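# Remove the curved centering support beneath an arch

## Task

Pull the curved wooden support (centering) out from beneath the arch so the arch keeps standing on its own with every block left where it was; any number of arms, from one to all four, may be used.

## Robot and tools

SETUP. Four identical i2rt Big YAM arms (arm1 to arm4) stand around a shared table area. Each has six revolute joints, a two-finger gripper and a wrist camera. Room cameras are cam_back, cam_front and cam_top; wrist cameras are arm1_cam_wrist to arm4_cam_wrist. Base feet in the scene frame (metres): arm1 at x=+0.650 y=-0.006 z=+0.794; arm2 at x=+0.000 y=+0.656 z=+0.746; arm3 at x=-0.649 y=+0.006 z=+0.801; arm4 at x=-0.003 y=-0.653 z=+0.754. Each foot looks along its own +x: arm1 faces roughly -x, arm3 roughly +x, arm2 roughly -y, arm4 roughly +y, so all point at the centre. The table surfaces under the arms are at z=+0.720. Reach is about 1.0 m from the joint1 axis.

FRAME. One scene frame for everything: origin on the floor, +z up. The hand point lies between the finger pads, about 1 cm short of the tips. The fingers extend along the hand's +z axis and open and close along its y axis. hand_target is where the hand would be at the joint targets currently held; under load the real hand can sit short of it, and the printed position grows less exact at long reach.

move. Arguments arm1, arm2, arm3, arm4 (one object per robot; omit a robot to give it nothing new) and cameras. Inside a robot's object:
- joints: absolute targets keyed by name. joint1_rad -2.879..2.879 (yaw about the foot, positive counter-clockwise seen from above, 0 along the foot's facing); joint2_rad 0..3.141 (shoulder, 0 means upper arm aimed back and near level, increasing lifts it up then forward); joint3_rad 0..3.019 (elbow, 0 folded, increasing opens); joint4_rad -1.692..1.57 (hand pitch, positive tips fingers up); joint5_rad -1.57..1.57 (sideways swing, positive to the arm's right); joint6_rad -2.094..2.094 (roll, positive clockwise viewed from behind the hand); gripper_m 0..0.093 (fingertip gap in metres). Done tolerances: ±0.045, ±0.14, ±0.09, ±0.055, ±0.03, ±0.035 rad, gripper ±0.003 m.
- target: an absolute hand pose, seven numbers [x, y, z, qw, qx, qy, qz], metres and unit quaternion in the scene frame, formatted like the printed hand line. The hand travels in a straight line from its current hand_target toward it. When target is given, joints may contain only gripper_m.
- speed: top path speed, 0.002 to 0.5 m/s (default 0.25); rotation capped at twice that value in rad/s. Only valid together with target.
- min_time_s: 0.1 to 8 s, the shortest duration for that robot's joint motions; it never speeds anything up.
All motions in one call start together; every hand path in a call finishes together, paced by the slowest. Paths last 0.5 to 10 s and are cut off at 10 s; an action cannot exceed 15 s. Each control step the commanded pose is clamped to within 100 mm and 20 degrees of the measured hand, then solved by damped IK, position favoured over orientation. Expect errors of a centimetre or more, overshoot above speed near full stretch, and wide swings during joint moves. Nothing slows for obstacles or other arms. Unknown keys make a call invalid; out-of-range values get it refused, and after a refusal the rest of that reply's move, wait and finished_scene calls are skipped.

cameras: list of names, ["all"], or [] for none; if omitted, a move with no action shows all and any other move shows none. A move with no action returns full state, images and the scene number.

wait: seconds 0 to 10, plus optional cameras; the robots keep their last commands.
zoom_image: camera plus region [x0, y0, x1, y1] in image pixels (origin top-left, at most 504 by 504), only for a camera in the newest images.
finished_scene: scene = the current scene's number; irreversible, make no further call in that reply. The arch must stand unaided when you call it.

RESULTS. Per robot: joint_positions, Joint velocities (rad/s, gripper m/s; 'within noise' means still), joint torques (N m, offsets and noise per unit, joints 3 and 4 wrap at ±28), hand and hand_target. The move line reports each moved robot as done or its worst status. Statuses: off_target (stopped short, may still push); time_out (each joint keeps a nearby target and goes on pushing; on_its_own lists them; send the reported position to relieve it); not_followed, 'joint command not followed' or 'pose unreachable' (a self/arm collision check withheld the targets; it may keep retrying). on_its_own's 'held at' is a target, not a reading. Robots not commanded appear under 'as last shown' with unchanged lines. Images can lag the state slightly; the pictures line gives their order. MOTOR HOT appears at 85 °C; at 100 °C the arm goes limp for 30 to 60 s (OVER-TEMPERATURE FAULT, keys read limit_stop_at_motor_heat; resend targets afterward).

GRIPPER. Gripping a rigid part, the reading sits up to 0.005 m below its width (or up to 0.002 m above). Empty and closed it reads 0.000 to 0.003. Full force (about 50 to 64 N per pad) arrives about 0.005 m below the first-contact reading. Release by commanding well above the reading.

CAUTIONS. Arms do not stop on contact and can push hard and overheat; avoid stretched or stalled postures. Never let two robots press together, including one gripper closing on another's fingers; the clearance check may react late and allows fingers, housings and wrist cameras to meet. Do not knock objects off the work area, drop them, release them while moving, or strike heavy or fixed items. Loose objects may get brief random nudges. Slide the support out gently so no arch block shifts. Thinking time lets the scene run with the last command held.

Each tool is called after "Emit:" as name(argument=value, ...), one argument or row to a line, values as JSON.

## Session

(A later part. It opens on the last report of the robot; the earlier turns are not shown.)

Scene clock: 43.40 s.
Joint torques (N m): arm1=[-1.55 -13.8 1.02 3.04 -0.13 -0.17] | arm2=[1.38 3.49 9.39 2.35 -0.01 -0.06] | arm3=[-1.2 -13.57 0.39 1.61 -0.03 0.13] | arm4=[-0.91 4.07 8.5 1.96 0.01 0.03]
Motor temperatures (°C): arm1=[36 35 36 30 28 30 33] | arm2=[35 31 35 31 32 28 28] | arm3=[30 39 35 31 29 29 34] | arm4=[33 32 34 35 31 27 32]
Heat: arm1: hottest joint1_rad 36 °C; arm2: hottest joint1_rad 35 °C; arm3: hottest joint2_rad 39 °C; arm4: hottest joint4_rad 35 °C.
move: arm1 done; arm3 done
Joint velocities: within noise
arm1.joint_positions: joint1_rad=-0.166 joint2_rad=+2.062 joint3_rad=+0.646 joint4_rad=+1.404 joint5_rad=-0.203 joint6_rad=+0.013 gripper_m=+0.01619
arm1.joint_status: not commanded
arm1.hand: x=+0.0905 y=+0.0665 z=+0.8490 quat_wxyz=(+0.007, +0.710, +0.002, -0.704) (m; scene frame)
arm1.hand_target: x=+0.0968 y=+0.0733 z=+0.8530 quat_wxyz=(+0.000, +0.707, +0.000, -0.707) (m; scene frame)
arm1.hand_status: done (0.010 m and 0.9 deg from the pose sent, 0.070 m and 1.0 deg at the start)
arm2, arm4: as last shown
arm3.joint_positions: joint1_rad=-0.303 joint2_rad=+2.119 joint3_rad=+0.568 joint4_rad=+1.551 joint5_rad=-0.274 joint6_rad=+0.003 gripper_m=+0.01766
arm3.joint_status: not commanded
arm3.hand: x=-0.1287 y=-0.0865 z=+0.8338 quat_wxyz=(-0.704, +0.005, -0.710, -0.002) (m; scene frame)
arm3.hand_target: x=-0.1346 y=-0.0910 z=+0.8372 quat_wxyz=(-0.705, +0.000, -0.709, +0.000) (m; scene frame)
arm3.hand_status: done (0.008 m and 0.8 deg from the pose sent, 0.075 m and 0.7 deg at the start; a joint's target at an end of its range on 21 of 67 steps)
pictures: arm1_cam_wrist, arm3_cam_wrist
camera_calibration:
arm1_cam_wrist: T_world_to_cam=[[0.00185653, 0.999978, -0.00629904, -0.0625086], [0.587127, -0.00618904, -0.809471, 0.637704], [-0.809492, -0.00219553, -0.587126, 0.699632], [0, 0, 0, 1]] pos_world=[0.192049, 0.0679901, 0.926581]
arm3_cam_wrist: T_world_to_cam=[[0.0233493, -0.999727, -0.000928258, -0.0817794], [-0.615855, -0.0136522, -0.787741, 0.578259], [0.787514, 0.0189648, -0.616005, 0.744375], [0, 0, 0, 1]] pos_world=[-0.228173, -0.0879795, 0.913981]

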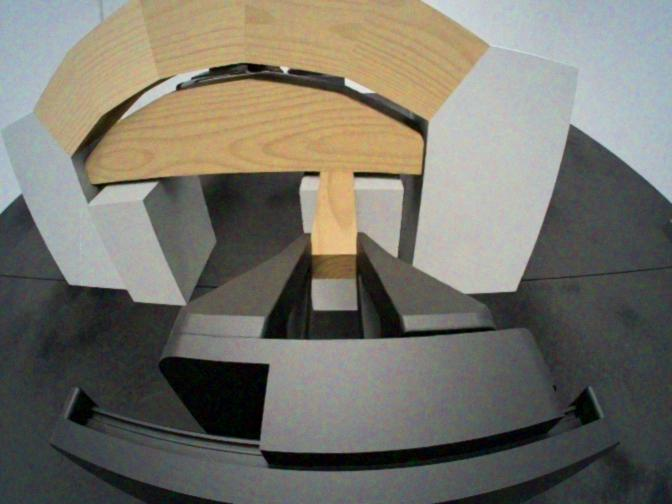

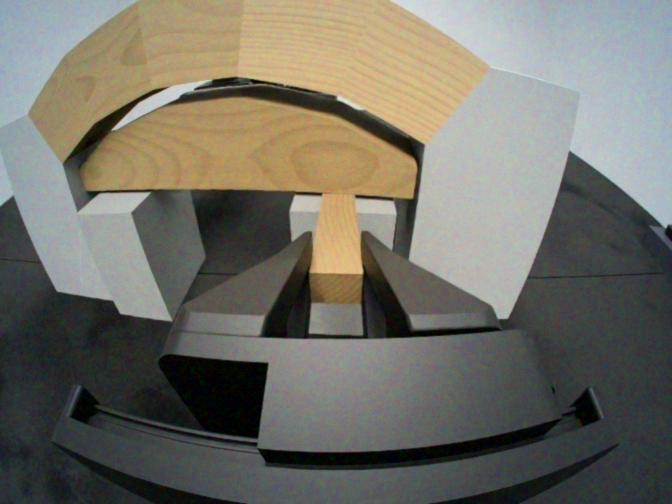

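Emit:
move(
  arm3={"target":[-0.21,-0.093,0.842,0.7071,0,0.7071,0],"speed":0.08},
  arm1={"target":[0.175,0.0735,0.858,0,-0.7071,0,0.7071],"speed":0.08},
  cameras=["arm3_cam_wrist","arm1_cam_wrist"],
)

Scene clock: 45.20 s.
Joint torques (N m): arm1=[-1.44 -12.34 0.28 3.62 -0.14 -0.16] | arm2=[1.2 3.66 9.31 2.28 -0.03 -0.07] | arm3=[-1.08 -12.34 0.16 1.58 0 0.02] | arm4=[-0.79 4.31 8.62 2.14 -0.01 0.03]
Motor temperatures (°C): arm1=[36 35 36 30 28 30 33] | arm2=[35 31 35 31 32 28 28] | arm3=[30 39 35 31 29 29 34] | arm4=[33 32 34 35 31 27 32]
Heat: arm1: hottest joint1_rad 36 °C; arm2: hottest joint1_rad 35 °C; arm3: hottest joint2_rad 39 °C; arm4: hottest joint4_rad 35 °C.
move: arm1 off_target; arm3 off_target
Joint velocities: within noise
arm1.joint_positions: joint1_rad=-0.219 joint2_rad=+2.034 joint3_rad=+0.431 joint4_rad=+1.558 joint5_rad=-0.254 joint6_rad=+0.013 gripper_m=+0.01619
arm1.joint_status: not commanded
arm1.hand: x=+0.1727 y=+0.0679 z=+0.8431 quat_wxyz=(+0.009, +0.721, -0.002, -0.693) (m; scene frame)
arm1.hand_target: x=+0.1750 y=+0.0734 z=+0.8576 quat_wxyz=(+0.000, +0.707, +0.000, -0.707) (m; scene frame)
arm1.hand_status: off_target (0.016 m and 2.5 deg from the pose sent, 0.085 m and 0.9 deg at the start)
arm2.joint_positions: joint1_rad=+0.031 joint2_rad=+0.603 joint3_rad=+1.457 joint4_rad=-1.387 joint5_rad=-0.263 joint6_rad=+0.761 gripper_m=+0.09396
arm2.joint_status: not commanded
arm2.hand: x=+0.0421 y=+0.4486 z=+1.3126 quat_wxyz=(-0.497, -0.768, -0.393, +0.094) (m; scene frame)
arm2.hand_target: x=+0.0421 y=+0.4516 z=+1.3209 quat_wxyz=(-0.505, -0.763, -0.391, +0.098) (m; scene frame)
arm2.hand_status: not commanded
arm3.joint_positions: joint1_rad=-0.389 joint2_rad=+2.022 joint3_rad=+0.355 joint4_rad=+1.551 joint5_rad=-0.367 joint6_rad=-0.017 gripper_m=+0.01766
arm3.joint_status: not commanded
arm3.hand: x=-0.2086 y=-0.0891 z=+0.8322 quat_wxyz=(-0.665, +0.000, -0.747, -0.012) (m; scene frame)
arm3.hand_target: x=-0.2095 y=-0.0931 z=+0.8424 quat_wxyz=(-0.673, +0.004, -0.740, -0.004) (m; scene frame)
arm3.hand_status: off_target (0.011 m and 6.8 deg from the pose sent, 0.082 m and 0.8 deg at the start; a joint's target at an end of its range on 48 of 48 steps)
arm4.joint_positions: joint1_rad=-0.454 joint2_rad=+0.631 joint3_rad=+1.450 joint4_rad=-1.565 joint5_rad=-0.075 joint6_rad=-0.150 gripper_m=+0.09396
arm4.joint_status: not commanded
arm4.hand: x=+0.0668 y=-0.4724 z=+1.2759 quat_wxyz=(-0.346, +0.552, -0.728, -0.214) (m; scene frame)
arm4.hand_target: x=+0.0658 y=-0.4742 z=+1.2836 quat_wxyz=(-0.354, +0.550, -0.724, -0.218) (m; scene frame)
arm4.hand_status: not commanded
pictures: arm1_cam_wrist, arm3_cam_wrist
camera_calibration:
arm1_cam_wrist: T_world_to_cam=[[0.0043537, 0.999882, -0.0147165, -0.0573688], [0.612448, -0.0142998, -0.790381, 0.564726], [-0.790499, -0.00557202, -0.612438, 0.781082], [0, 0, 0, 1]] pos_world=[0.271828, 0.0697897, 0.923869]
arm3_cam_wrist: T_world_to_cam=[[0.0289149, -0.999269, -0.0250105, -0.0613603], [-0.697538, -0.00224975, -0.716544, 0.452503], [0.715964, 0.0381645, -0.697093, 0.860729], [0, 0, 0, 1]] pos_world=[-0.298839, -0.0931468, 0.922712]

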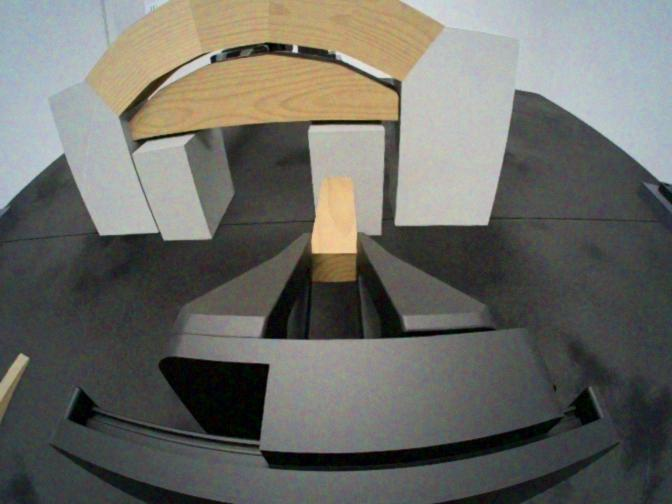

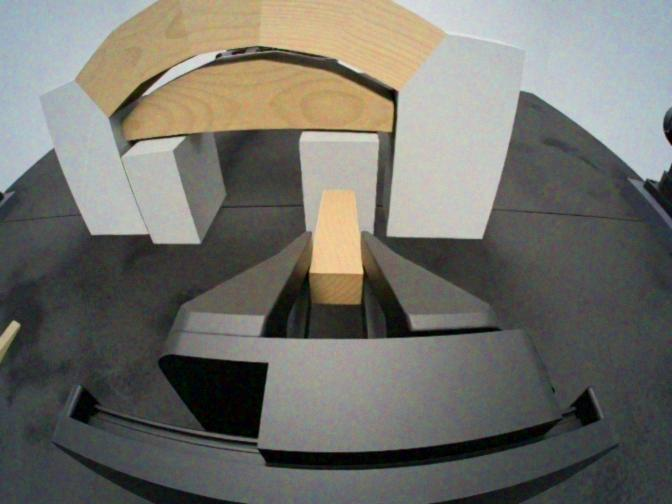

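Emit:
move(
  arm3={"target":[-0.28,-0.262,0.785,0.6088,0,0.7934,0],"speed":0.3},
  arm1={"target":[0.165,-0.008,0.872,0,-0.7071,0,0.7071],"speed":0.15},
  cameras=["arm1_cam_wrist","arm3_cam_wrist"],
)

Emit:
move(
  arm3={"target":[-0.28,-0.262,0.738,0.6088,0,0.7934,0],"speed":0.15},
  cameras=["arm3_cam_wrist"],
)

Scene clock: 47.53 s.
Joint torques (N m): arm1=[0.44 -11.69 0.9 1.73 0.11 -0.15] | arm2=[1.2 3.84 9.32 2.28 -0.01 -0.05] | arm3=[-0.26 -11.81 3.22 0.79 -0.28 -0.05] | arm4=[-1.26 4.25 8.72 2.06 -0.03 0.04]
Motor temperatures (°C): arm1=[36 35 36 30 28 30 33] | arm2=[35 31 35 31 32 28 28] | arm3=[30 39 35 31 29 29 34] | arm4=[33 32 34 35 31 27 32]
Heat: arm1: hottest joint1_rad 36 °C; arm2: hottest joint1_rad 35 °C; arm3: hottest joint2_rad 39 °C; arm4: hottest joint4_rad 35 °C.
move: arm1 done; arm3 done
Joint velocities: within noise
arm1.joint_positions: joint1_rad=+0.019 joint2_rad=+1.964 joint3_rad=+0.415 joint4_rad=+1.544 joint5_rad=+0.002 joint6_rad=+0.013 gripper_m=+0.01619
arm1.joint_status: not commanded
arm1.hand: x=+0.1646 y=-0.0029 z=+0.8673 quat_wxyz=(-0.001, +0.707, -0.004, -0.707) (m; scene frame)
arm1.hand_target: x=+0.1650 y=-0.0080 z=+0.8720 quat_wxyz=(+0.000, +0.707, +0.000, -0.707) (m; scene frame)
arm1.hand_status: done (0.007 m and 0.5 deg from the pose sent, 0.082 m and 2.5 deg at the start)
arm2, arm4: as last shown
arm3.joint_positions: joint1_rad=-0.964 joint2_rad=+2.035 joint3_rad=+0.484 joint4_rad=+1.127 joint5_rad=-0.882 joint6_rad=-0.306 gripper_m=+0.01766
arm3.joint_status: not commanded
arm3.hand: x=-0.2850 y=-0.2558 z=+0.7809 quat_wxyz=(-0.605, -0.009, -0.796, -0.006) (m; scene frame)
arm3.hand_target: x=-0.2800 y=-0.2619 z=+0.7851 quat_wxyz=(-0.609, +0.000, -0.793, +0.000) (m; scene frame)
arm3.hand_status: done (0.009 m and 1.4 deg from the pose sent, 0.193 m and 8.4 deg at the start)
pictures: arm1_cam_wrist, arm3_cam_wrist
camera_calibration:
arm1_cam_wrist: T_world_to_cam=[[0.0220206, 0.999749, -0.00409447, 0.00175791], [0.581364, -0.0161368, -0.813484, 0.612983], [-0.813346, 0.015533, -0.581574, 0.76603], [0, 0, 0, 1]] pos_world=[0.266642, -0.00376465, 0.944162]
arm3_cam_wrist: T_world_to_cam=[[0.00623733, -0.999563, -0.028884, -0.230446], [-0.799808, 0.0123508, -0.600128, 0.245818], [0.600223, 0.0268448, -0.799382, 0.930047], [0, 0, 0, 1]] pos_world=[-0.360191, -0.258348, 0.884329]

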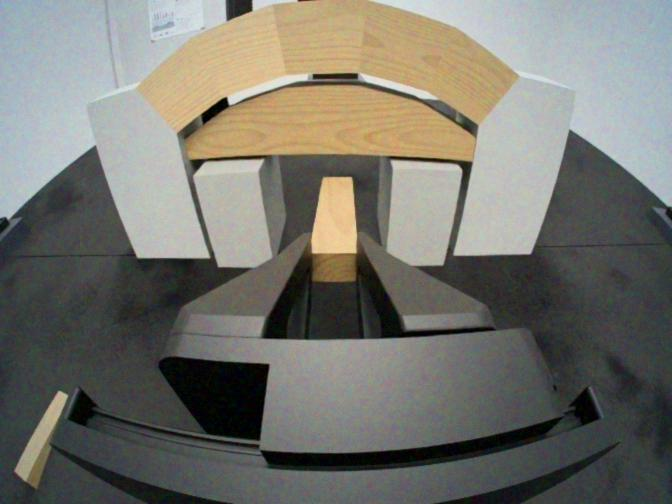

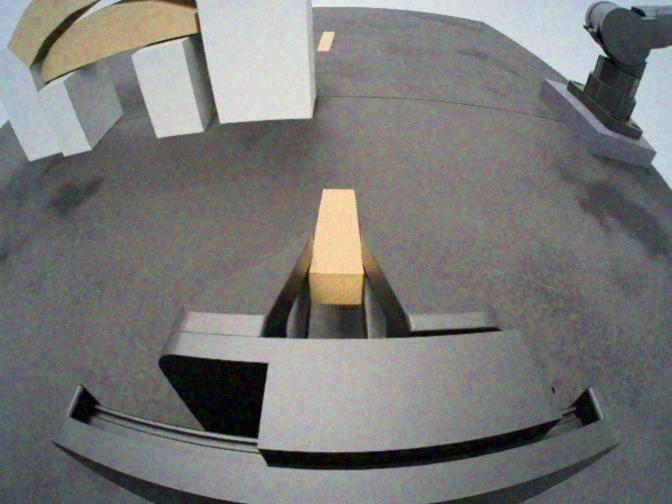

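Scene clock: 48.73 s.
Joint torques (N m): arm1=[0.44 -11.81 0.9 1.7 0.11 -0.16] | arm2=[1.14 3.96 9.31 2.28 -0.02 -0.06] | arm3=[-0.38 -9.47 1.46 1.22 0.33 0.08] | arm4=[-0.97 4.48 8.57 2.14 -0.01 0.03]
Motor temperatures (°C): arm1=[36 36 36 30 28 30 33] | arm2=[35 31 35 31 32 28 28] | arm3=[30 39 35 31 29 29 34] | arm4=[33 32 35 35 31 27 32]
Heat: arm1: hottest joint1_rad 36 °C; arm2: hottest joint1_rad 35 °C; arm3: hottest joint2_rad 39 °C; arm4: hottest joint3_rad 35 °C.
move: arm3 off_target
Joint velocities: within noise
arm1, arm2, arm4: as last shown
arm3.joint_positions: joint1_rad=-0.964 joint2_rad=+2.185 joint3_rad=+0.540 joint4_rad=+1.259 joint5_rad=-0.895 joint6_rad=-0.315 gripper_m=+0.01766
arm3.joint_status: not commanded
arm3.hand: x=-0.2789 y=-0.2620 z=+0.7507 quat_wxyz=(-0.615, +0.008, -0.788, +0.003) (m; scene frame)
arm3.hand_target: x=-0.2802 y=-0.2617 z=+0.7382 quat_wxyz=(-0.609, +0.000, -0.793, +0.000) (m; scene frame)
arm3.hand_status: off_target (0.013 m and 1.3 deg from the pose sent, 0.044 m and 1.4 deg at the start)
pictures: arm3_cam_wrist
camera_calibration:
arm3_cam_wrist: T_world_to_cam=[[0.0210411, -0.99976, 0.00608593, -0.259758], [-0.783857, -0.0202751, -0.620611, 0.243906], [0.620585, 0.00828784, -0.784095, 0.89175], [0, 0, 0, 1]] pos_world=[-0.356754, -0.262141, 0.852169]

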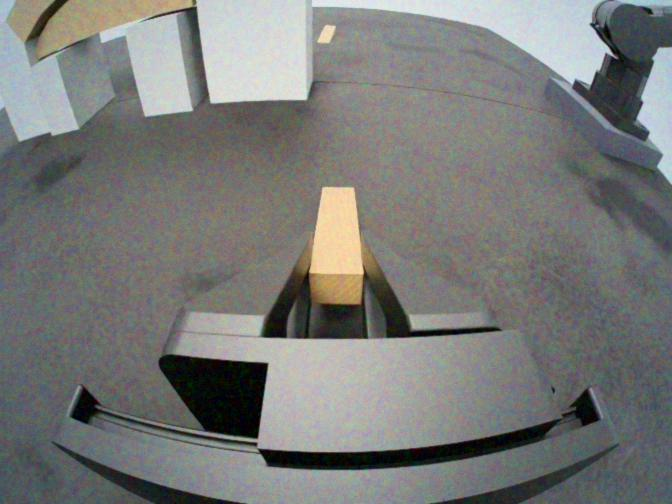

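Emit:
move(
  arm3={"target":[-0.28,-0.262,0.727,0.6088,0,0.7934,0],"speed":0.1},
)

Emit:
move(
  arm3={"joints":{"gripper_m":0.04}},
  cameras=["arm3_cam_wrist"],
)

Scene clock: 52.80 s.
Joint torques (N m): arm1=[0.44 -11.81 0.88 1.73 0.11 -0.15] | arm2=[1.32 4.01 9.37 2.25 -0.02 -0.05] | arm3=[-0.26 -8.53 1.18 0.64 0.56 0.07] | arm4=[-0.97 3.96 8.7 2.09 0.03 0.04]
Motor temperatures (°C): arm1=[36 36 36 30 28 30 33] | arm2=[35 31 35 31 32 28 28] | arm3=[30 40 35 31 29 29 34] | arm4=[33 32 35 35 31 27 32]
Heat: arm1: hottest joint1_rad 36 °C; arm2: hottest joint1_rad 35 °C; arm3: hottest joint2_rad 40 °C; arm4: hottest joint3_rad 35 °C.
move: arm3 off_target
Joint velocities: within noise
arm1, arm2, arm4: as last shown
arm3.joint_positions: joint1_rad=-0.964 joint2_rad=+2.214 joint3_rad=+0.553 joint4_rad=+1.301 joint5_rad=-0.900 joint6_rad=-0.315 gripper_m=+0.01766
arm3.joint_status: not commanded
arm3.hand: x=-0.2768 y=-0.2639 z=+0.7480 quat_wxyz=(-0.622, +0.016, -0.783, +0.009) (m; scene frame)
arm3.hand_target: x=-0.2805 y=-0.2614 z=+0.7278 quat_wxyz=(-0.609, +0.000, -0.793, +0.000) (m; scene frame)
arm3.hand_status: off_target (0.021 m and 2.9 deg from the pose sent, 0.024 m and 1.3 deg at the start)
pictures: none

Scene clock: 53.43 s.
Joint torques (N m): arm1=[0.38 -11.69 0.87 1.72 0.11 -0.15] | arm2=[1.14 3.6 9.39 2.26 -0.02 -0.04] | arm3=[-0.21 -10.7 0.76 0.65 0.1 0.02] | arm4=[-0.79 4.19 8.65 2.14 -0.01 0.04]
Motor temperatures (°C): arm1=[36 36 36 30 28 30 33] | arm2=[35 31 35 31 32 28 28] | arm3=[30 39 35 31 29 29 34] | arm4=[33 32 35 35 31 27 32]
Heat: arm1: hottest joint1_rad 36 °C; arm2: hottest joint1_rad 35 °C; arm3: hottest joint2_rad 39 °C; arm4: hottest joint3_rad 35 °C.
move: arm3 done
Joint velocities: within noise
arm1, arm2, arm4: as last shown
arm3.joint_positions: joint1_rad=-0.964 joint2_rad=+2.238 joint3_rad=+0.556 joint4_rad=+1.300 joint5_rad=-0.890 joint6_rad=-0.311 gripper_m=+0.03988
arm3.joint_status: all done
arm3.hand: x=-0.2788 y=-0.2634 z=+0.7380 quat_wxyz=(-0.616, +0.006, -0.788, +0.005) (m; scene frame)
arm3.hand_target: x=-0.2806 y=-0.2613 z=+0.7278 quat_wxyz=(-0.609, +0.000, -0.793, +0.000) (m; scene frame)
arm3.hand_status: not commanded
pictures: arm3_cam_wrist
camera_calibration:
arm3_cam_wrist: T_world_to_cam=[[0.0146257, -0.999865, 0.00753787, -0.26401], [-0.782903, -0.0161407, -0.621934, 0.238413], [0.621971, 0.00319478, -0.783033, 0.879915], [0, 0, 0, 1]] pos_world=[-0.356766, -0.262937, 0.83927]

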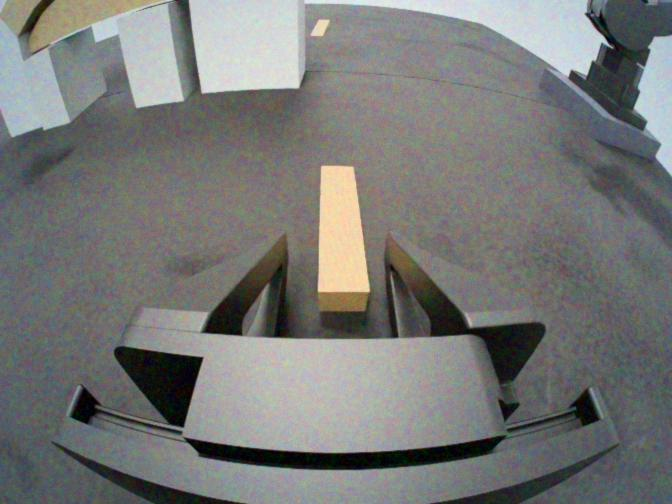

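Emit:
move(
  arm3={"target":[-0.285,-0.25,0.86,0.6088,0,0.7934,0],"speed":0.3},
)

Emit:
move(
  arm3={"target":[-0.16,-0.004,0.855,0.5,0.5,0.5,0.5],"speed":0.4,"joints":{"gripper_m":0.075}},
  arm1={"target":[0.13,-0.009,0.868,0,-0.7071,0,0.7071],"speed":0.1},
  cameras=["arm3_cam_wrist","arm1_cam_wrist","cam_top"],
)

Scene clock: 55.23 s.
Joint torques (N m): arm1=[0.38 -11.81 0.88 1.69 0.1 -0.14] | arm2=[1.2 3.6 9.33 2.26 0 -0.05] | arm3=[0.26 -11.4 4.29 0.62 0.02 0.02] | arm4=[-1.03 4.07 8.73 1.89 0.02 0.02]
Motor temperatures (°C): arm1=[36 36 36 30 28 30 33] | arm2=[35 31 35 31 32 28 28] | arm3=[30 39 35 31 29 29 34] | arm4=[33 32 35 35 31 27 32]
Heat: arm1: hottest joint1_rad 36 °C; arm2: hottest joint1_rad 35 °C; arm3: hottest joint2_rad 39 °C; arm4: hottest joint3_rad 35 °C.
move: arm3 done
Joint velocities: within noise
arm1, arm2, arm4: as last shown
arm3.joint_positions: joint1_rad=-0.963 joint2_rad=+1.724 joint3_rad=+0.438 joint4_rad=+0.868 joint5_rad=-0.882 joint6_rad=-0.301 gripper_m=+0.03994
arm3.joint_status: not commanded
arm3.hand: x=-0.2873 y=-0.2510 z=+0.8529 quat_wxyz=(-0.606, -0.009, -0.795, -0.006) (m; scene frame)
arm3.hand_target: x=-0.2850 y=-0.2500 z=+0.8600 quat_wxyz=(-0.609, +0.000, -0.793, +0.000) (m; scene frame)
arm3.hand_status: done (0.008 m and 1.3 deg from the pose sent, 0.123 m and 1.4 deg at the start)
pictures: none

Scene clock: 58.33 s.
Joint torques (N m): arm1=[0.62 -10.4 3.21 1.72 0.11 -0.14] | arm2=[1.2 3.66 9.32 2.3 -0.01 -0.06] | arm3=[0.56 -9.29 3.04 2.24 0.3 0.03] | arm4=[-1.32 4.07 8.57 2.09 -0.01 0.02]
Motor temperatures (°C): arm1=[36 36 36 30 28 30 33] | arm2=[35 31 35 31 32 28 28] | arm3=[30 39 35 31 28 29 34] | arm4=[33 32 35 35 31 27 32]
Heat: arm1: hottest joint1_rad 36 °C; arm2: hottest joint1_rad 35 °C; arm3: hottest joint2_rad 39 °C; arm4: hottest joint3_rad 35 °C.
move: arm1 done; arm3 off_target
Joint velocities: within noise
arm1.joint_positions: joint1_rad=+0.019 joint2_rad=+1.964 joint3_rad=+0.486 joint4_rad=+1.476 joint5_rad=+0.005 joint6_rad=+0.013 gripper_m=+0.01619
arm1.joint_status: not commanded
arm1.hand: x=+0.1377 y=-0.0025 z=+0.8696 quat_wxyz=(-0.002, +0.706, -0.005, -0.708) (m; scene frame)
arm1.hand_target: x=+0.1302 y=-0.0091 z=+0.8681 quat_wxyz=(+0.000, +0.707, +0.000, -0.707) (m; scene frame)
arm1.hand_status: done (0.010 m and 0.7 deg from the pose sent, 0.035 m and 0.5 deg at the start)
arm2, arm4: as last shown
arm3.joint_positions: joint1_rad=-0.080 joint2_rad=+1.990 joint3_rad=+0.413 joint4_rad=+1.536 joint5_rad=-0.036 joint6_rad=+1.567 gripper_m=+0.07491
arm3.joint_status: all done
arm3.hand: x=-0.1656 y=-0.0083 z=+0.8536 quat_wxyz=(-0.491, -0.512, -0.513, -0.484) (m; scene frame)
arm3.hand_target: x=-0.1600 y=-0.0040 z=+0.8553 quat_wxyz=(-0.493, -0.507, -0.507, -0.493) (m; scene frame)
arm3.hand_status: off_target (0.007 m and 2.9 deg from the pose sent, 0.278 m and 89.8 deg at the start; a joint's target at an end of its range on 35 of 93 steps)
pictures: arm1_cam_wrist, arm3_cam_wrist, cam_top
camera_calibration:
arm1_cam_wrist: T_world_to_cam=[[0.0242301, 0.999698, -0.00416381, 0.00169521], [0.579153, -0.0174318, -0.815033, 0.632121], [-0.814859, 0.0173368, -0.5794, 0.743783], [0, 0, 0, 1]] pos_world=[0.239943, -0.00357051, 0.946155]
arm3_cam_wrist: T_world_to_cam=[[-0.0354543, -0.00411349, -0.999363, 0.84804], [-0.604207, 0.796621, 0.0181564, -0.106984], [0.796038, 0.604466, -0.030729, 0.29082], [0, 0, 0, 1]] pos_world=[-0.266078, -0.087076, 0.858378]

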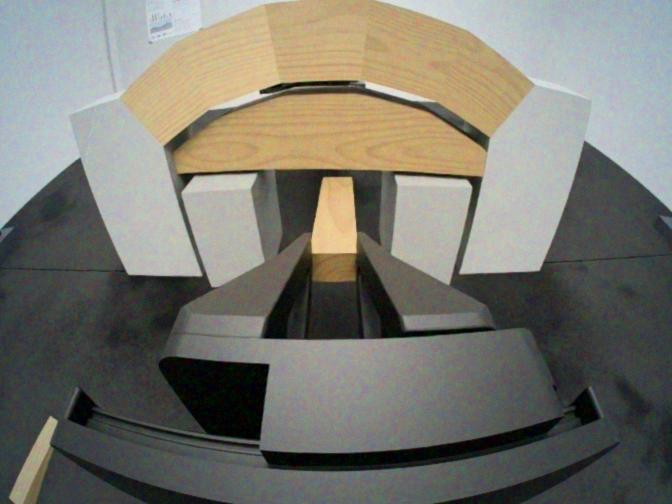

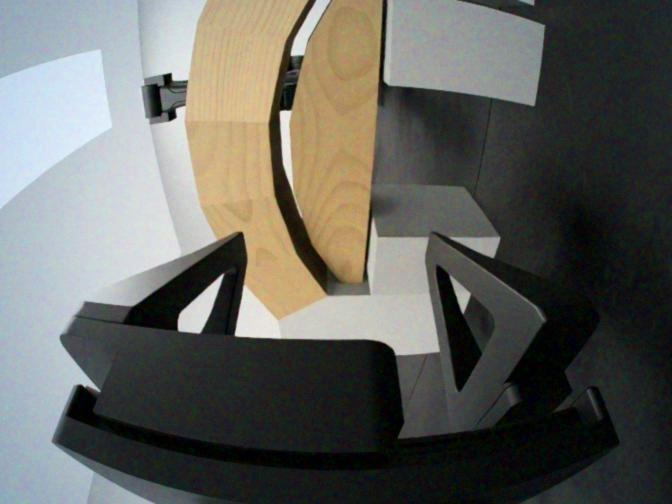

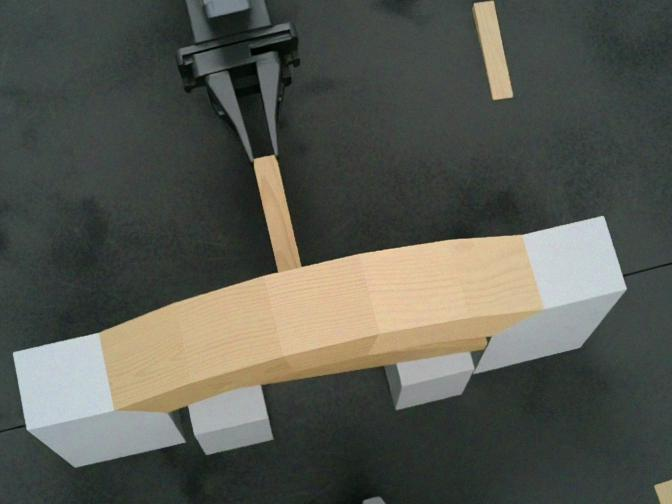

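Emit:
move(
  arm3={"target":[-0.088,0.0,0.850,0.5,0.5,0.5,0.5],"speed":0.15},
  arm1={"target":[0.128,-0.010,0.884,0,-0.7071,0,0.7071],"speed":0.1},
  cameras=["arm3_cam_wrist","arm1_cam_wrist"],
)

Scene clock: 61.17 s.
Joint torques (N m): arm1=[0.62 -12.34 3.25 1.73 0.11 -0.14] | arm2=[1.08 3.66 9.28 2.29 -0.01 -0.05] | arm3=[0.5 -11.34 4.83 0.95 0.28 0.09] | arm4=[-0.85 4.07 8.54 2 -0.03 0.04]
Motor temperatures (°C): arm1=[36 36 36 30 28 30 33] | arm2=[35 31 36 31 32 28 28] | arm3=[30 39 35 31 28 29 34] | arm4=[33 32 35 35 31 27 32]
Heat: arm1: hottest joint1_rad 36 °C; arm2: hottest joint3_rad 36 °C; arm3: hottest joint2_rad 39 °C; arm4: hottest joint3_rad 35 °C.
move: arm1 off_target; arm3 done
Joint velocities: within noise
arm1.joint_positions: joint1_rad=+0.022 joint2_rad=+1.925 joint3_rad=+0.486 joint4_rad=+1.415 joint5_rad=+0.007 joint6_rad=+0.013 gripper_m=+0.01619
arm1.joint_status: not commanded
arm1.hand: x=+0.1358 y=-0.0033 z=+0.8735 quat_wxyz=(-0.002, +0.714, -0.005, -0.700) (m; scene frame)
arm1.hand_target: x=+0.1283 y=-0.0100 z=+0.8842 quat_wxyz=(+0.000, +0.707, +0.000, -0.707) (m; scene frame)
arm1.hand_status: off_target (0.015 m and 1.3 deg from the pose sent, 0.019 m and 0.7 deg at the start)
arm2, arm4: as last shown
arm3.joint_positions: joint1_rad=-0.063 joint2_rad=+2.053 joint3_rad=+0.607 joint4_rad=+1.457 joint5_rad=-0.018 joint6_rad=+1.568 gripper_m=+0.07491
arm3.joint_status: not commanded
arm3.hand: x=-0.0957 y=-0.0048 z=+0.8549 quat_wxyz=(-0.505, -0.498, -0.500, -0.497) (m; scene frame)
arm3.hand_target: x=-0.0883 y=-0.0001 z=+0.8502 quat_wxyz=(-0.500, -0.500, -0.500, -0.500) (m; scene frame)
arm3.hand_status: done (0.010 m and 0.7 deg from the pose sent, 0.078 m and 2.9 deg at the start)
pictures: arm1_cam_wrist, arm3_cam_wrist
camera_calibration:
arm1_cam_wrist: T_world_to_cam=[[0.024515, 0.999693, -0.00372632, 0.00212501], [0.597036, -0.0176303, -0.80202, 0.62268], [-0.801839, 0.0174368, -0.597285, 0.758437], [0, 0, 0, 1]] pos_world=[0.23633, -0.00437097, 0.952413]
arm3_cam_wrist: T_world_to_cam=[[0.0171443, -0.00498834, -0.999841, 0.857255], [-0.604213, 0.796694, -0.0143353, -0.0398669], [0.796638, 0.604362, 0.0106447, 0.197754], [0, 0, 0, 1]] pos_world=[-0.196323, -0.0834768, 0.854442]

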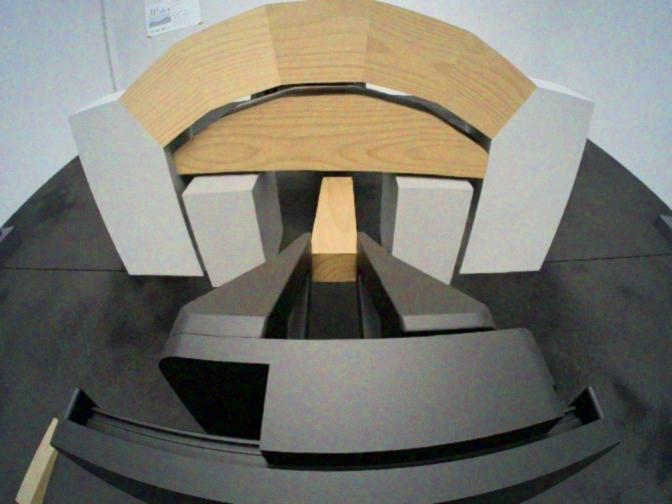

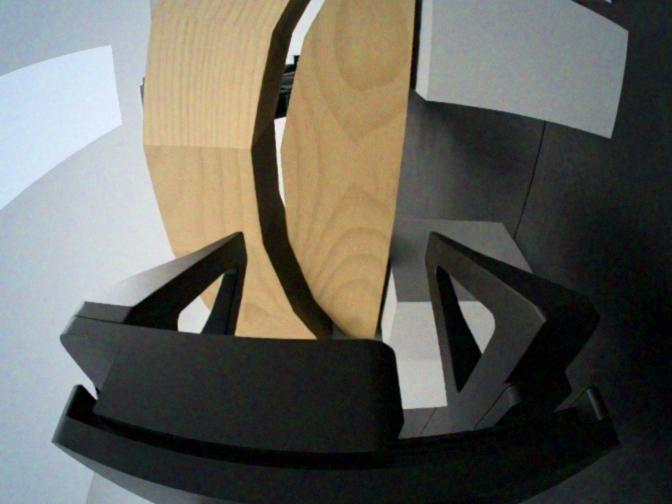

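Emit:
move(
  arm1={"target":[0.102,-0.012,0.884,0,-0.7071,0,0.7071],"speed":0.05},
  cameras=["arm3_cam_wrist","arm1_cam_wrist"],
)

Scene clock: 62.40 s.
Joint torques (N m): arm1=[0.67 -11.34 4.23 1.74 0.11 -0.15] | arm2=[1.14 3.96 9.35 2.26 0 -0.08] | arm3=[0.5 -11.34 4.88 1.02 0.28 0.1] | arm4=[-0.97 4.6 8.69 2.1 0.01 0.04]
Motor temperatures (°C): arm1=[36 36 36 30 28 30 33] | arm2=[35 31 36 31 32 28 28] | arm3=[30 39 35 31 28 29 34] | arm4=[33 32 35 35 31 27 32]
Heat: arm1: hottest joint1_rad 36 °C; arm2: hottest joint3_rad 36 °C; arm3: hottest joint2_rad 39 °C; arm4: hottest joint3_rad 35 °C.
move: arm1 off_target
Joint velocities: within noise
arm1.joint_positions: joint1_rad=+0.027 joint2_rad=+1.925 joint3_rad=+0.549 joint4_rad=+1.364 joint5_rad=+0.012 joint6_rad=+0.013 gripper_m=+0.01619
arm1.joint_status: not commanded
arm1.hand: x=+0.1117 y=-0.0051 z=+0.8805 quat_wxyz=(-0.002, +0.710, -0.005, -0.704) (m; scene frame)
arm1.hand_target: x=+0.1024 y=-0.0121 z=+0.8842 quat_wxyz=(+0.000, +0.707, +0.000, -0.707) (m; scene frame)
arm1.hand_status: off_target (0.012 m and 0.8 deg from the pose sent, 0.036 m and 1.3 deg at the start)
arm2.joint_positions: joint1_rad=+0.031 joint2_rad=+0.603 joint3_rad=+1.457 joint4_rad=-1.387 joint5_rad=-0.263 joint6_rad=+0.761 gripper_m=+0.09396
arm2.joint_status: not commanded
arm2.hand: x=+0.0421 y=+0.4486 z=+1.3126 quat_wxyz=(-0.497, -0.768, -0.393, +0.094) (m; scene frame)
arm2.hand_target: x=+0.0421 y=+0.4516 z=+1.3209 quat_wxyz=(-0.505, -0.763, -0.391, +0.098) (m; scene frame)
arm2.hand_status: not commanded
arm3: as last shown
arm3.hand: x=-0.0957 y=-0.0048 z=+0.8548 quat_wxyz=(-0.505, -0.499, -0.500, -0.497) (m; scene frame)
arm3.hand_target: x=-0.0883 y=-0.0001 z=+0.8501 quat_wxyz=(-0.500, -0.500, -0.500, -0.500) (m; scene frame)
arm4.joint_positions: joint1_rad=-0.454 joint2_rad=+0.631 joint3_rad=+1.450 joint4_rad=-1.565 joint5_rad=-0.075 joint6_rad=-0.150 gripper_m=+0.09396
arm4.joint_status: not commanded
arm4.hand: x=+0.0668 y=-0.4724 z=+1.2759 quat_wxyz=(-0.346, +0.552, -0.728, -0.214) (m; scene frame)
arm4.hand_target: x=+0.0658 y=-0.4742 z=+1.2836 quat_wxyz=(-0.354, +0.550, -0.724, -0.218) (m; scene frame)
arm4.hand_status: not commanded
pictures: arm1_cam_wrist, arm3_cam_wrist
camera_calibration:
arm1_cam_wrist: T_world_to_cam=[[0.0243517, 0.999696, -0.00385408, 0.00466873], [0.587534, -0.0174307, -0.809012, 0.649708], [-0.808833, 0.0174364, -0.58778, 0.735722], [0, 0, 0, 1]] pos_world=[0.213237, -0.00617076, 0.958082]
arm3_cam_wrist: T_world_to_cam=[[0.0167835, -0.00500024, -0.999847, 0.857088], [-0.604218, 0.796694, -0.0141267, -0.0400477], [0.796642, 0.604362, 0.0103501, 0.198007], [0, 0, 0, 1]] pos_world=[-0.196324, -0.0834768, 0.854342]

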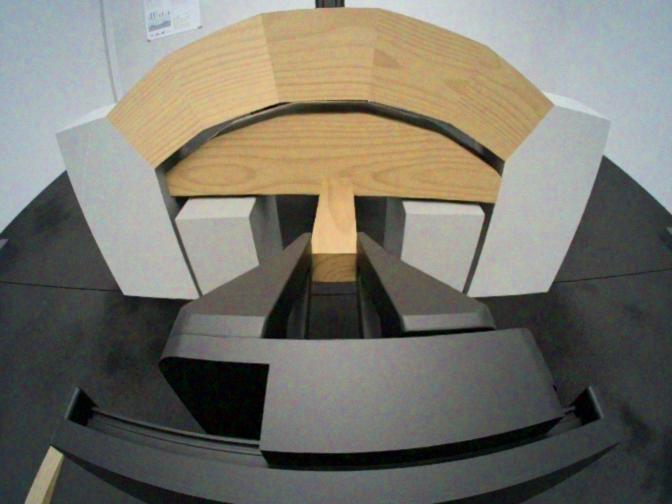

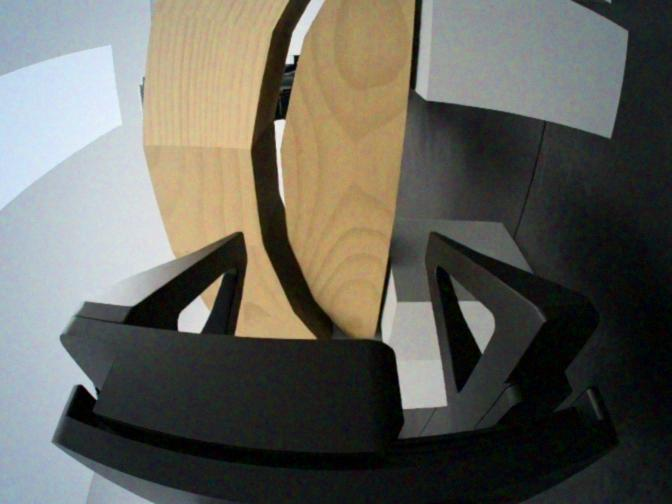

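Emit:
move(
  arm1={"target":[0.074,-0.012,0.884,0,-0.7071,0,0.7071],"speed":0.04},
  cameras=["arm3_cam_wrist","arm1_cam_wrist"],
)

Scene clock: 63.77 s.
Joint torques (N m): arm1=[0.44 -10.29 6.01 1.66 0.05 -0.15] | arm2=[1.26 3.72 9.37 2.35 -0.02 -0.04] | arm3=[0.44 -11.4 4.82 0.99 0.27 0.09] | arm4=[-0.97 4.13 8.49 2.17 0.01 0]
Motor temperatures (°C): arm1=[36 36 36 30 28 30 33] | arm2=[35 31 36 31 32 28 28] | arm3=[30 39 35 31 28 29 34] | arm4=[33 32 35 35 31 27 32]
Heat: arm1: hottest joint1_rad 36 °C; arm2: hottest joint3_rad 36 °C; arm3: hottest joint2_rad 39 °C; arm4: hottest joint3_rad 35 °C.
move: arm1 off_target
Joint velocities: within noise
arm1.joint_positions: joint1_rad=+0.027 joint2_rad=+1.925 joint3_rad=+0.607 joint4_rad=+1.311 joint5_rad=+0.013 joint6_rad=+0.013 gripper_m=+0.01619
arm1.joint_status: not commanded
arm1.hand: x=+0.0903 y=-0.0053 z=+0.8868 quat_wxyz=(-0.002, +0.708, -0.005, -0.706) (m; scene frame)
arm1.hand_target: x=+0.0750 y=-0.0122 z=+0.8842 quat_wxyz=(+0.000, +0.707, +0.000, -0.707) (m; scene frame)
arm1.hand_status: off_target (0.018 m and 0.7 deg from the pose sent, 0.038 m and 0.8 deg at the start)
arm2, arm3, arm4: as last shown
pictures: arm1_cam_wrist, arm3_cam_wrist
camera_calibration:
arm1_cam_wrist: T_world_to_cam=[[0.0246913, 0.999687, -0.0039696, 0.00544925], [0.58323, -0.01763, -0.812116, 0.67054], [-0.811932, 0.017737, -0.583482, 0.718598], [0, 0, 0, 1]] pos_world=[0.192239, -0.00637172, 0.963868]
arm3_cam_wrist: T_world_to_cam=[[0.0167835, -0.00500024, -0.999847, 0.857088], [-0.604218, 0.796694, -0.0141267, -0.0400477], [0.796642, 0.604362, 0.0103501, 0.198007], [0, 0, 0, 1]] pos_world=[-0.196324, -0.0834768, 0.854342]

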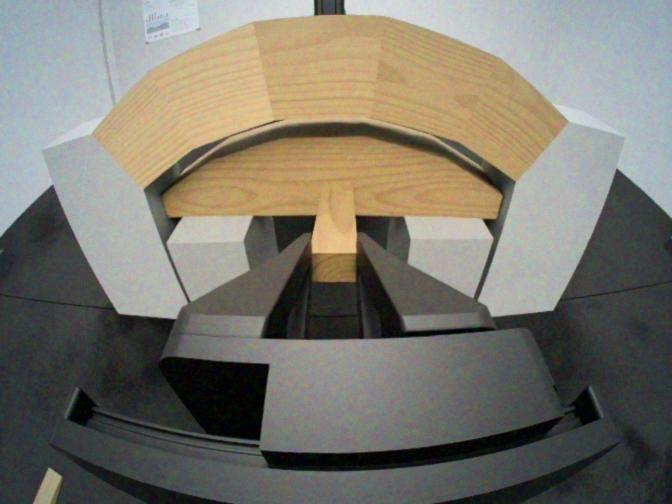

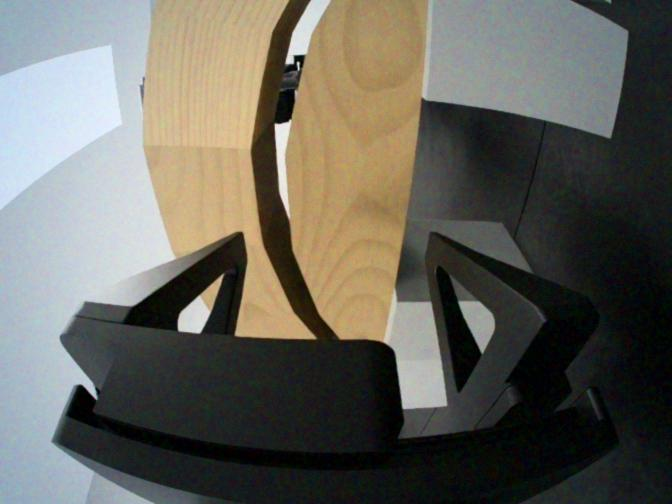

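Emit:
move(
  arm1={"target":[0.055,-0.012,0.874,0,-0.7071,0,0.7071],"speed":0.04},
  cameras=["arm3_cam_wrist","arm1_cam_wrist"],
)

Scene clock: 65.13 s.
Joint torques (N m): arm1=[0.56 -10.75 6.02 1.51 0.02 -0.15] | arm2=[1.2 3.78 9.33 2.26 -0.02 -0.06] | arm3=[0.56 -11.28 4.82 1.05 0.28 0.09] | arm4=[-1.08 3.9 8.46 2.02 0 0]
Motor temperatures (°C): arm1=[36 36 36 30 28 30 33] | arm2=[35 31 36 31 32 28 28] | arm3=[30 40 35 31 28 29 34] | arm4=[33 32 35 35 31 27 32]
Heat: arm1: hottest joint1_rad 36 °C; arm2: hottest joint3_rad 36 °C; arm3: hottest joint2_rad 40 °C; arm4: hottest joint3_rad 35 °C.
move: arm1 off_target
Joint velocities: within noise
arm1.joint_positions: joint1_rad=+0.027 joint2_rad=+1.974 joint3_rad=+0.665 joint4_rad=+1.307 joint5_rad=+0.013 joint6_rad=+0.013 gripper_m=+0.01619
arm1.joint_status: not commanded
arm1.hand: x=+0.0707 y=-0.0052 z=+0.8794 quat_wxyz=(-0.002, +0.706, -0.005, -0.708) (m; scene frame)
arm1.hand_target: x=+0.0561 y=-0.0122 z=+0.8743 quat_wxyz=(+0.000, +0.707, +0.000, -0.707) (m; scene frame)
arm1.hand_status: off_target (0.018 m and 0.7 deg from the pose sent, 0.038 m and 0.7 deg at the start)
arm2, arm3, arm4: as last shown
pictures: arm1_cam_wrist, arm3_cam_wrist
camera_calibration:
arm1_cam_wrist: T_world_to_cam=[[0.0245863, 0.999689, -0.00417073, 0.00609916], [0.57851, -0.0176301, -0.815485, 0.679206], [-0.815305, 0.0176369, -0.578764, 0.694489], [0, 0, 0, 1]] pos_world=[0.173143, -0.00637147, 0.955853]
arm3_cam_wrist: T_world_to_cam=[[0.0167835, -0.00500024, -0.999847, 0.857088], [-0.604218, 0.796694, -0.0141267, -0.0400477], [0.796642, 0.604362, 0.0103501, 0.198007], [0, 0, 0, 1]] pos_world=[-0.196324, -0.0834768, 0.854342]

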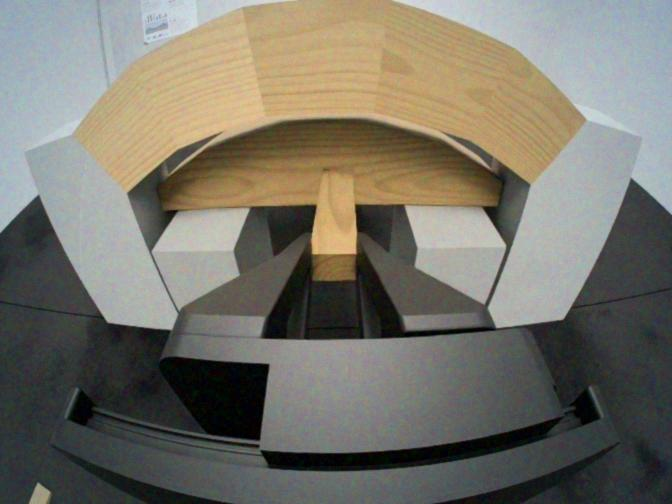

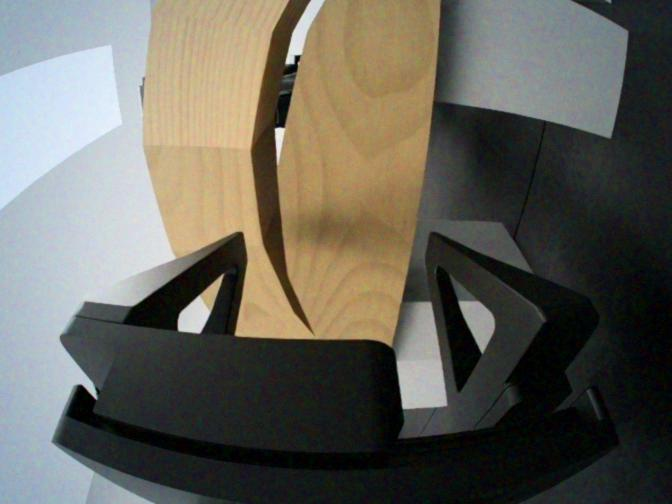

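Emit:
move(
  arm3={"target":[-0.088,0.0,0.838,0.5,0.5,0.5,0.5],"speed":0.05},
  cameras=["arm3_cam_wrist"],
)

Emit:
move(
  arm1={"target":[0.044,-0.012,0.870,0,-0.7071,0,0.7071],"speed":0.04},
  cameras=["arm3_cam_wrist","arm1_cam_wrist"],
)

Scene clock: 66.37 s.
Joint torques (N m): arm1=[0.32 -10.81 5.85 1.54 0.02 -0.15] | arm2=[1.03 3.78 9.31 2.3 -0.02 -0.06] | arm3=[0.56 -11.75 4.3 2.24 0.28 0.1] | arm4=[-0.97 3.66 8.62 1.96 0 0.01]
Motor temperatures (°C): arm1=[36 36 36 30 28 30 33] | arm2=[35 31 36 31 32 28 28] | arm3=[30 40 35 31 28 29 34] | arm4=[33 32 35 35 31 27 32]
Heat: arm1: hottest joint1_rad 36 °C; arm2: hottest joint3_rad 36 °C; arm3: hottest joint2_rad 40 °C; arm4: hottest joint3_rad 35 °C.
move: arm3 done
Joint velocities: within noise
arm1.joint_positions: joint1_rad=+0.027 joint2_rad=+1.974 joint3_rad=+0.668 joint4_rad=+1.307 joint5_rad=+0.013 joint6_rad=+0.013 gripper_m=+0.01619
arm1.joint_status: not commanded
arm1.hand: x=+0.0699 y=-0.0053 z=+0.8802 quat_wxyz=(-0.002, +0.705, -0.005, -0.709) (m; scene frame)
arm1.hand_target: x=+0.0560 y=-0.0122 z=+0.8743 quat_wxyz=(+0.000, +0.707, +0.000, -0.707) (m; scene frame)
arm1.hand_status: not commanded
arm2, arm4: as last shown
arm3.joint_positions: joint1_rad=-0.063 joint2_rad=+2.097 joint3_rad=+0.618 joint4_rad=+1.460 joint5_rad=-0.018 joint6_rad=+1.568 gripper_m=+0.07491
arm3.joint_status: not commanded
arm3.hand: x=-0.0951 y=-0.0049 z=+0.8356 quat_wxyz=(-0.497, -0.506, -0.507, -0.489) (m; scene frame)
arm3.hand_target: x=-0.0883 y=-0.0001 z=+0.8380 quat_wxyz=(-0.500, -0.500, -0.500, -0.500) (m; scene frame)
arm3.hand_status: done (0.009 m and 1.6 deg from the pose sent, 0.019 m and 0.7 deg at the start)
pictures: arm3_cam_wrist
camera_calibration:
arm3_cam_wrist: T_world_to_cam=[[-0.0125494, -0.00427391, -0.999912, 0.835173], [-0.604205, 0.796818, 0.00417723, -0.0551024], [0.79673, 0.604204, -0.0125819, 0.217066], [0, 0, 0, 1]] pos_world=[-0.195755, -0.0836759, 0.838061]

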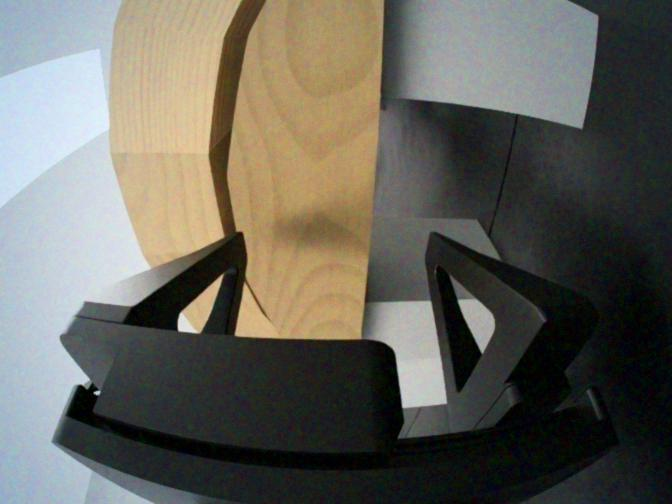

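Scene clock: 67.37 s.
Joint torques (N m): arm1=[0.38 -11.22 6.41 1.47 0.06 -0.15] | arm2=[1.32 3.66 9.26 2.28 0 -0.06] | arm3=[0.56 -11.58 4.52 2.1 0.27 0.09] | arm4=[-1.14 4.42 8.59 2.28 -0.02 0.02]
Motor temperatures (°C): arm1=[36 36 36 30 28 30 33] | arm2=[35 31 36 31 32 28 28] | arm3=[30 40 35 31 28 29 34] | arm4=[33 32 35 35 31 27 32]
Heat: arm1: hottest joint1_rad 36 °C; arm2: hottest joint3_rad 36 °C; arm3: hottest joint2_rad 40 °C; arm4: hottest joint3_rad 35 °C.
move: arm1 off_target
Joint velocities: within noise
arm1.joint_positions: joint1_rad=+0.027 joint2_rad=+1.997 joint3_rad=+0.694 joint4_rad=+1.298 joint5_rad=+0.013 joint6_rad=+0.013 gripper_m=+0.01619
arm1.joint_status: not commanded
arm1.hand: x=+0.0615 y=-0.0052 z=+0.8742 quat_wxyz=(-0.002, +0.707, -0.005, -0.707) (m; scene frame)
arm1.hand_target: x=+0.0451 y=-0.0122 z=+0.8703 quat_wxyz=(+0.000, +0.707, +0.000, -0.707) (m; scene frame)
arm1.hand_status: off_target (0.019 m and 0.7 deg from the pose sent, 0.029 m and 0.7 deg at the start)
arm2, arm4: as last shown
arm3.joint_positions: joint1_rad=-0.063 joint2_rad=+2.097 joint3_rad=+0.618 joint4_rad=+1.462 joint5_rad=-0.018 joint6_rad=+1.568 gripper_m=+0.07491
arm3.joint_status: not commanded
arm3.hand: x=-0.0951 y=-0.0049 z=+0.8361 quat_wxyz=(-0.498, -0.505, -0.507, -0.490) (m; scene frame)
arm3.hand_target: x=-0.0883 y=+0.0000 z=+0.8380 quat_wxyz=(-0.500, -0.500, -0.500, -0.500) (m; scene frame)
arm3.hand_status: not commanded
pictures: arm1_cam_wrist, arm3_cam_wrist
camera_calibration:
arm1_cam_wrist: T_world_to_cam=[[0.0246816, 0.999687, -0.0040277, 0.0060639], [0.581311, -0.0176297, -0.81349, 0.678501], [-0.813307, 0.0177369, -0.581565, 0.686224], [0, 0, 0, 1]] pos_world=[0.163541, -0.00627172, 0.951062]
arm3_cam_wrist: T_world_to_cam=[[-0.0102816, -0.00399898, -0.999939, 0.835961], [-0.604251, 0.796788, 0.00302654, -0.0541492], [0.796728, 0.604245, -0.0106087, 0.215416], [0, 0, 0, 1]] pos_world=[-0.195752, -0.0836756, 0.838359]

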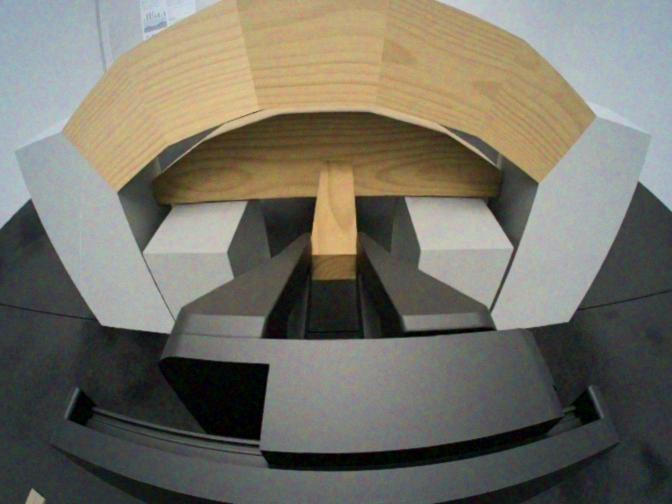

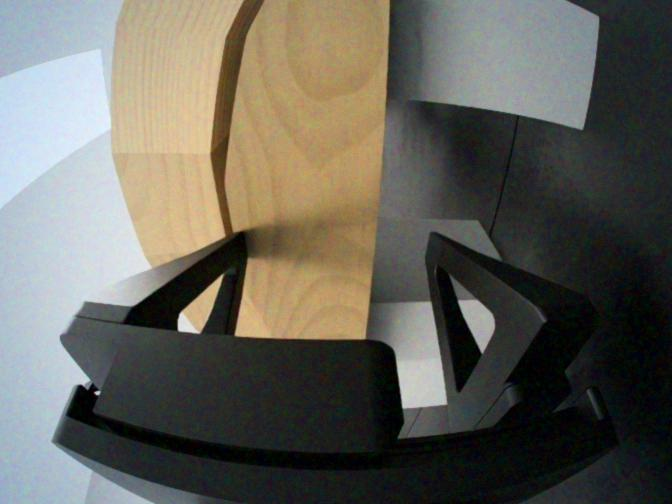

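Emit:
move(
  arm3={"target":[-0.088,0.0,0.857,0.5,0.5,0.5,0.5],"speed":0.05},
  cameras=["arm3_cam_wrist"],
)

Scene clock: 68.60 s.
Joint torques (N m): arm1=[0.5 -11.4 6.13 1.5 0.01 -0.14] | arm2=[0.97 3.72 9.44 2.24 -0.02 -0.07] | arm3=[0.38 -15.79 3.45 1.02 0.25 0.09] | arm4=[-1.14 4.31 8.62 2.03 -0.01 0.05]
Motor temperatures (°C): arm1=[36 36 36 30 28 30 33] | arm2=[35 31 36 31 32 28 28] | arm3=[30 40 35 31 28 28 33] | arm4=[33 32 35 35 31 27 32]
Heat: arm1: hottest joint1_rad 36 °C; arm2: hottest joint3_rad 36 °C; arm3: hottest joint2_rad 40 °C; arm4: hottest joint3_rad 35 °C.
move: arm3 off_target
Joint velocities: within noise
arm1.joint_positions: joint1_rad=+0.027 joint2_rad=+1.997 joint3_rad=+0.698 joint4_rad=+1.298 joint5_rad=+0.013 joint6_rad=+0.013 gripper_m=+0.01619
arm1.joint_status: not commanded
arm1.hand: x=+0.0599 y=-0.0052 z=+0.8757 quat_wxyz=(-0.002, +0.706, -0.005, -0.708) (m; scene frame)
arm1.hand_target: x=+0.0452 y=-0.0122 z=+0.8705 quat_wxyz=(+0.000, +0.707, +0.000, -0.707) (m; scene frame)
arm1.hand_status: not commanded
arm2, arm4: as last shown
arm3.joint_positions: joint1_rad=-0.063 joint2_rad=+2.079 joint3_rad=+0.616 joint4_rad=+1.437 joint5_rad=-0.018 joint6_rad=+1.568 gripper_m=+0.07491
arm3.joint_status: not commanded
arm3.hand: x=-0.0946 y=-0.0049 z=+0.8388 quat_wxyz=(-0.495, -0.508, -0.509, -0.488) (m; scene frame)
arm3.hand_target: x=-0.0883 y=-0.0001 z=+0.8569 quat_wxyz=(-0.500, -0.500, -0.500, -0.500) (m; scene frame)
arm3.hand_status: off_target (0.020 m and 2.0 deg from the pose sent, 0.023 m and 1.5 deg at the start)
pictures: arm3_cam_wrist
camera_calibration:
arm3_cam_wrist: T_world_to_cam=[[-0.0198394, -0.00372142, -0.999796, 0.837508], [-0.604104, 0.796855, 0.00902148, -0.0588768], [0.796659, 0.60416, -0.0180573, 0.221313], [0, 0, 0, 1]] pos_world=[-0.195263, -0.0836753, 0.841865]

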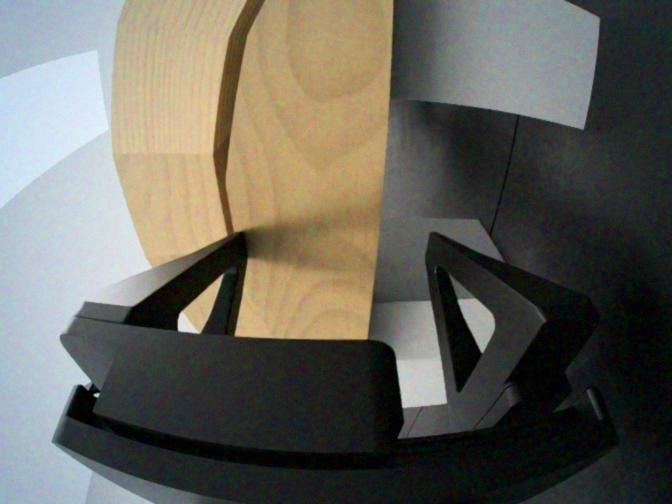

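Emit:
move(
  arm3={"target":[-0.106,0.0,0.858,0.5,0.5,0.5,0.5],"speed":0.08},
  cameras=["arm3_cam_wrist"],
)

Scene clock: 69.97 s.
Joint torques (N m): arm1=[0.32 -11.63 5.09 1.69 0.02 -0.14] | arm2=[1.2 3.72 9.39 2.3 -0.03 -0.06] | arm3=[0.91 -14.27 3.25 2.48 0.22 0.08] | arm4=[-0.97 3.9 8.65 2.06 -0.03 0.03]
Motor temperatures (°C): arm1=[36 36 36 30 28 30 33] | arm2=[35 31 36 31 32 28 28] | arm3=[30 40 35 31 28 28 33] | arm4=[33 32 35 35 31 27 32]
Heat: arm1: hottest joint1_rad 36 °C; arm2: hottest joint3_rad 36 °C; arm3: hottest joint2_rad 40 °C; arm4: hottest joint3_rad 35 °C.
move: arm3 off_target
Joint velocities: within noise
arm1.joint_positions: joint1_rad=+0.027 joint2_rad=+1.998 joint3_rad=+0.714 joint4_rad=+1.294 joint5_rad=+0.013 joint6_rad=+0.013 gripper_m=+0.01619
arm1.joint_status: not commanded
arm1.hand: x=+0.0541 y=-0.0053 z=+0.8798 quat_wxyz=(-0.002, +0.702, -0.005, -0.712) (m; scene frame)
arm1.hand_target: x=+0.0452 y=-0.0121 z=+0.8704 quat_wxyz=(+0.000, +0.707, +0.000, -0.707) (m; scene frame)
arm1.hand_status: not commanded
arm2, arm4: as last shown
arm3.joint_positions: joint1_rad=-0.063 joint2_rad=+2.062 joint3_rad=+0.564 joint4_rad=+1.440 joint5_rad=-0.018 joint6_rad=+1.570 gripper_m=+0.07496
arm3.joint_status: not commanded
arm3.hand: x=-0.1132 y=-0.0043 z=+0.8337 quat_wxyz=(-0.486, -0.516, -0.516, -0.480) (m; scene frame)
arm3.hand_target: x=-0.1065 y=+0.0001 z=+0.8577 quat_wxyz=(-0.500, -0.500, -0.500, -0.500) (m; scene frame)
arm3.hand_status: off_target (0.026 m and 3.8 deg from the pose sent, 0.023 m and 2.0 deg at the start)
pictures: arm3_cam_wrist
camera_calibration:
arm3_cam_wrist: T_world_to_cam=[[-0.0521409, -0.00180875, -0.998638, 0.827548], [-0.603618, 0.796706, 0.0300731, -0.0880661], [0.795567, 0.604364, -0.0426328, 0.256026], [0, 0, 0, 1]] pos_world=[-0.213695, -0.0830734, 0.839985]

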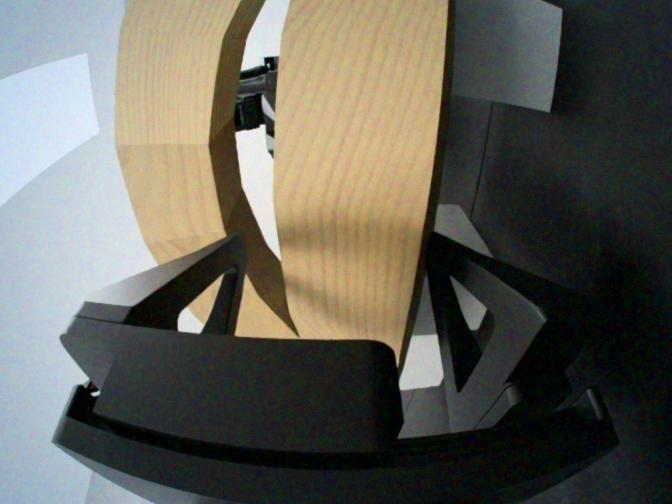

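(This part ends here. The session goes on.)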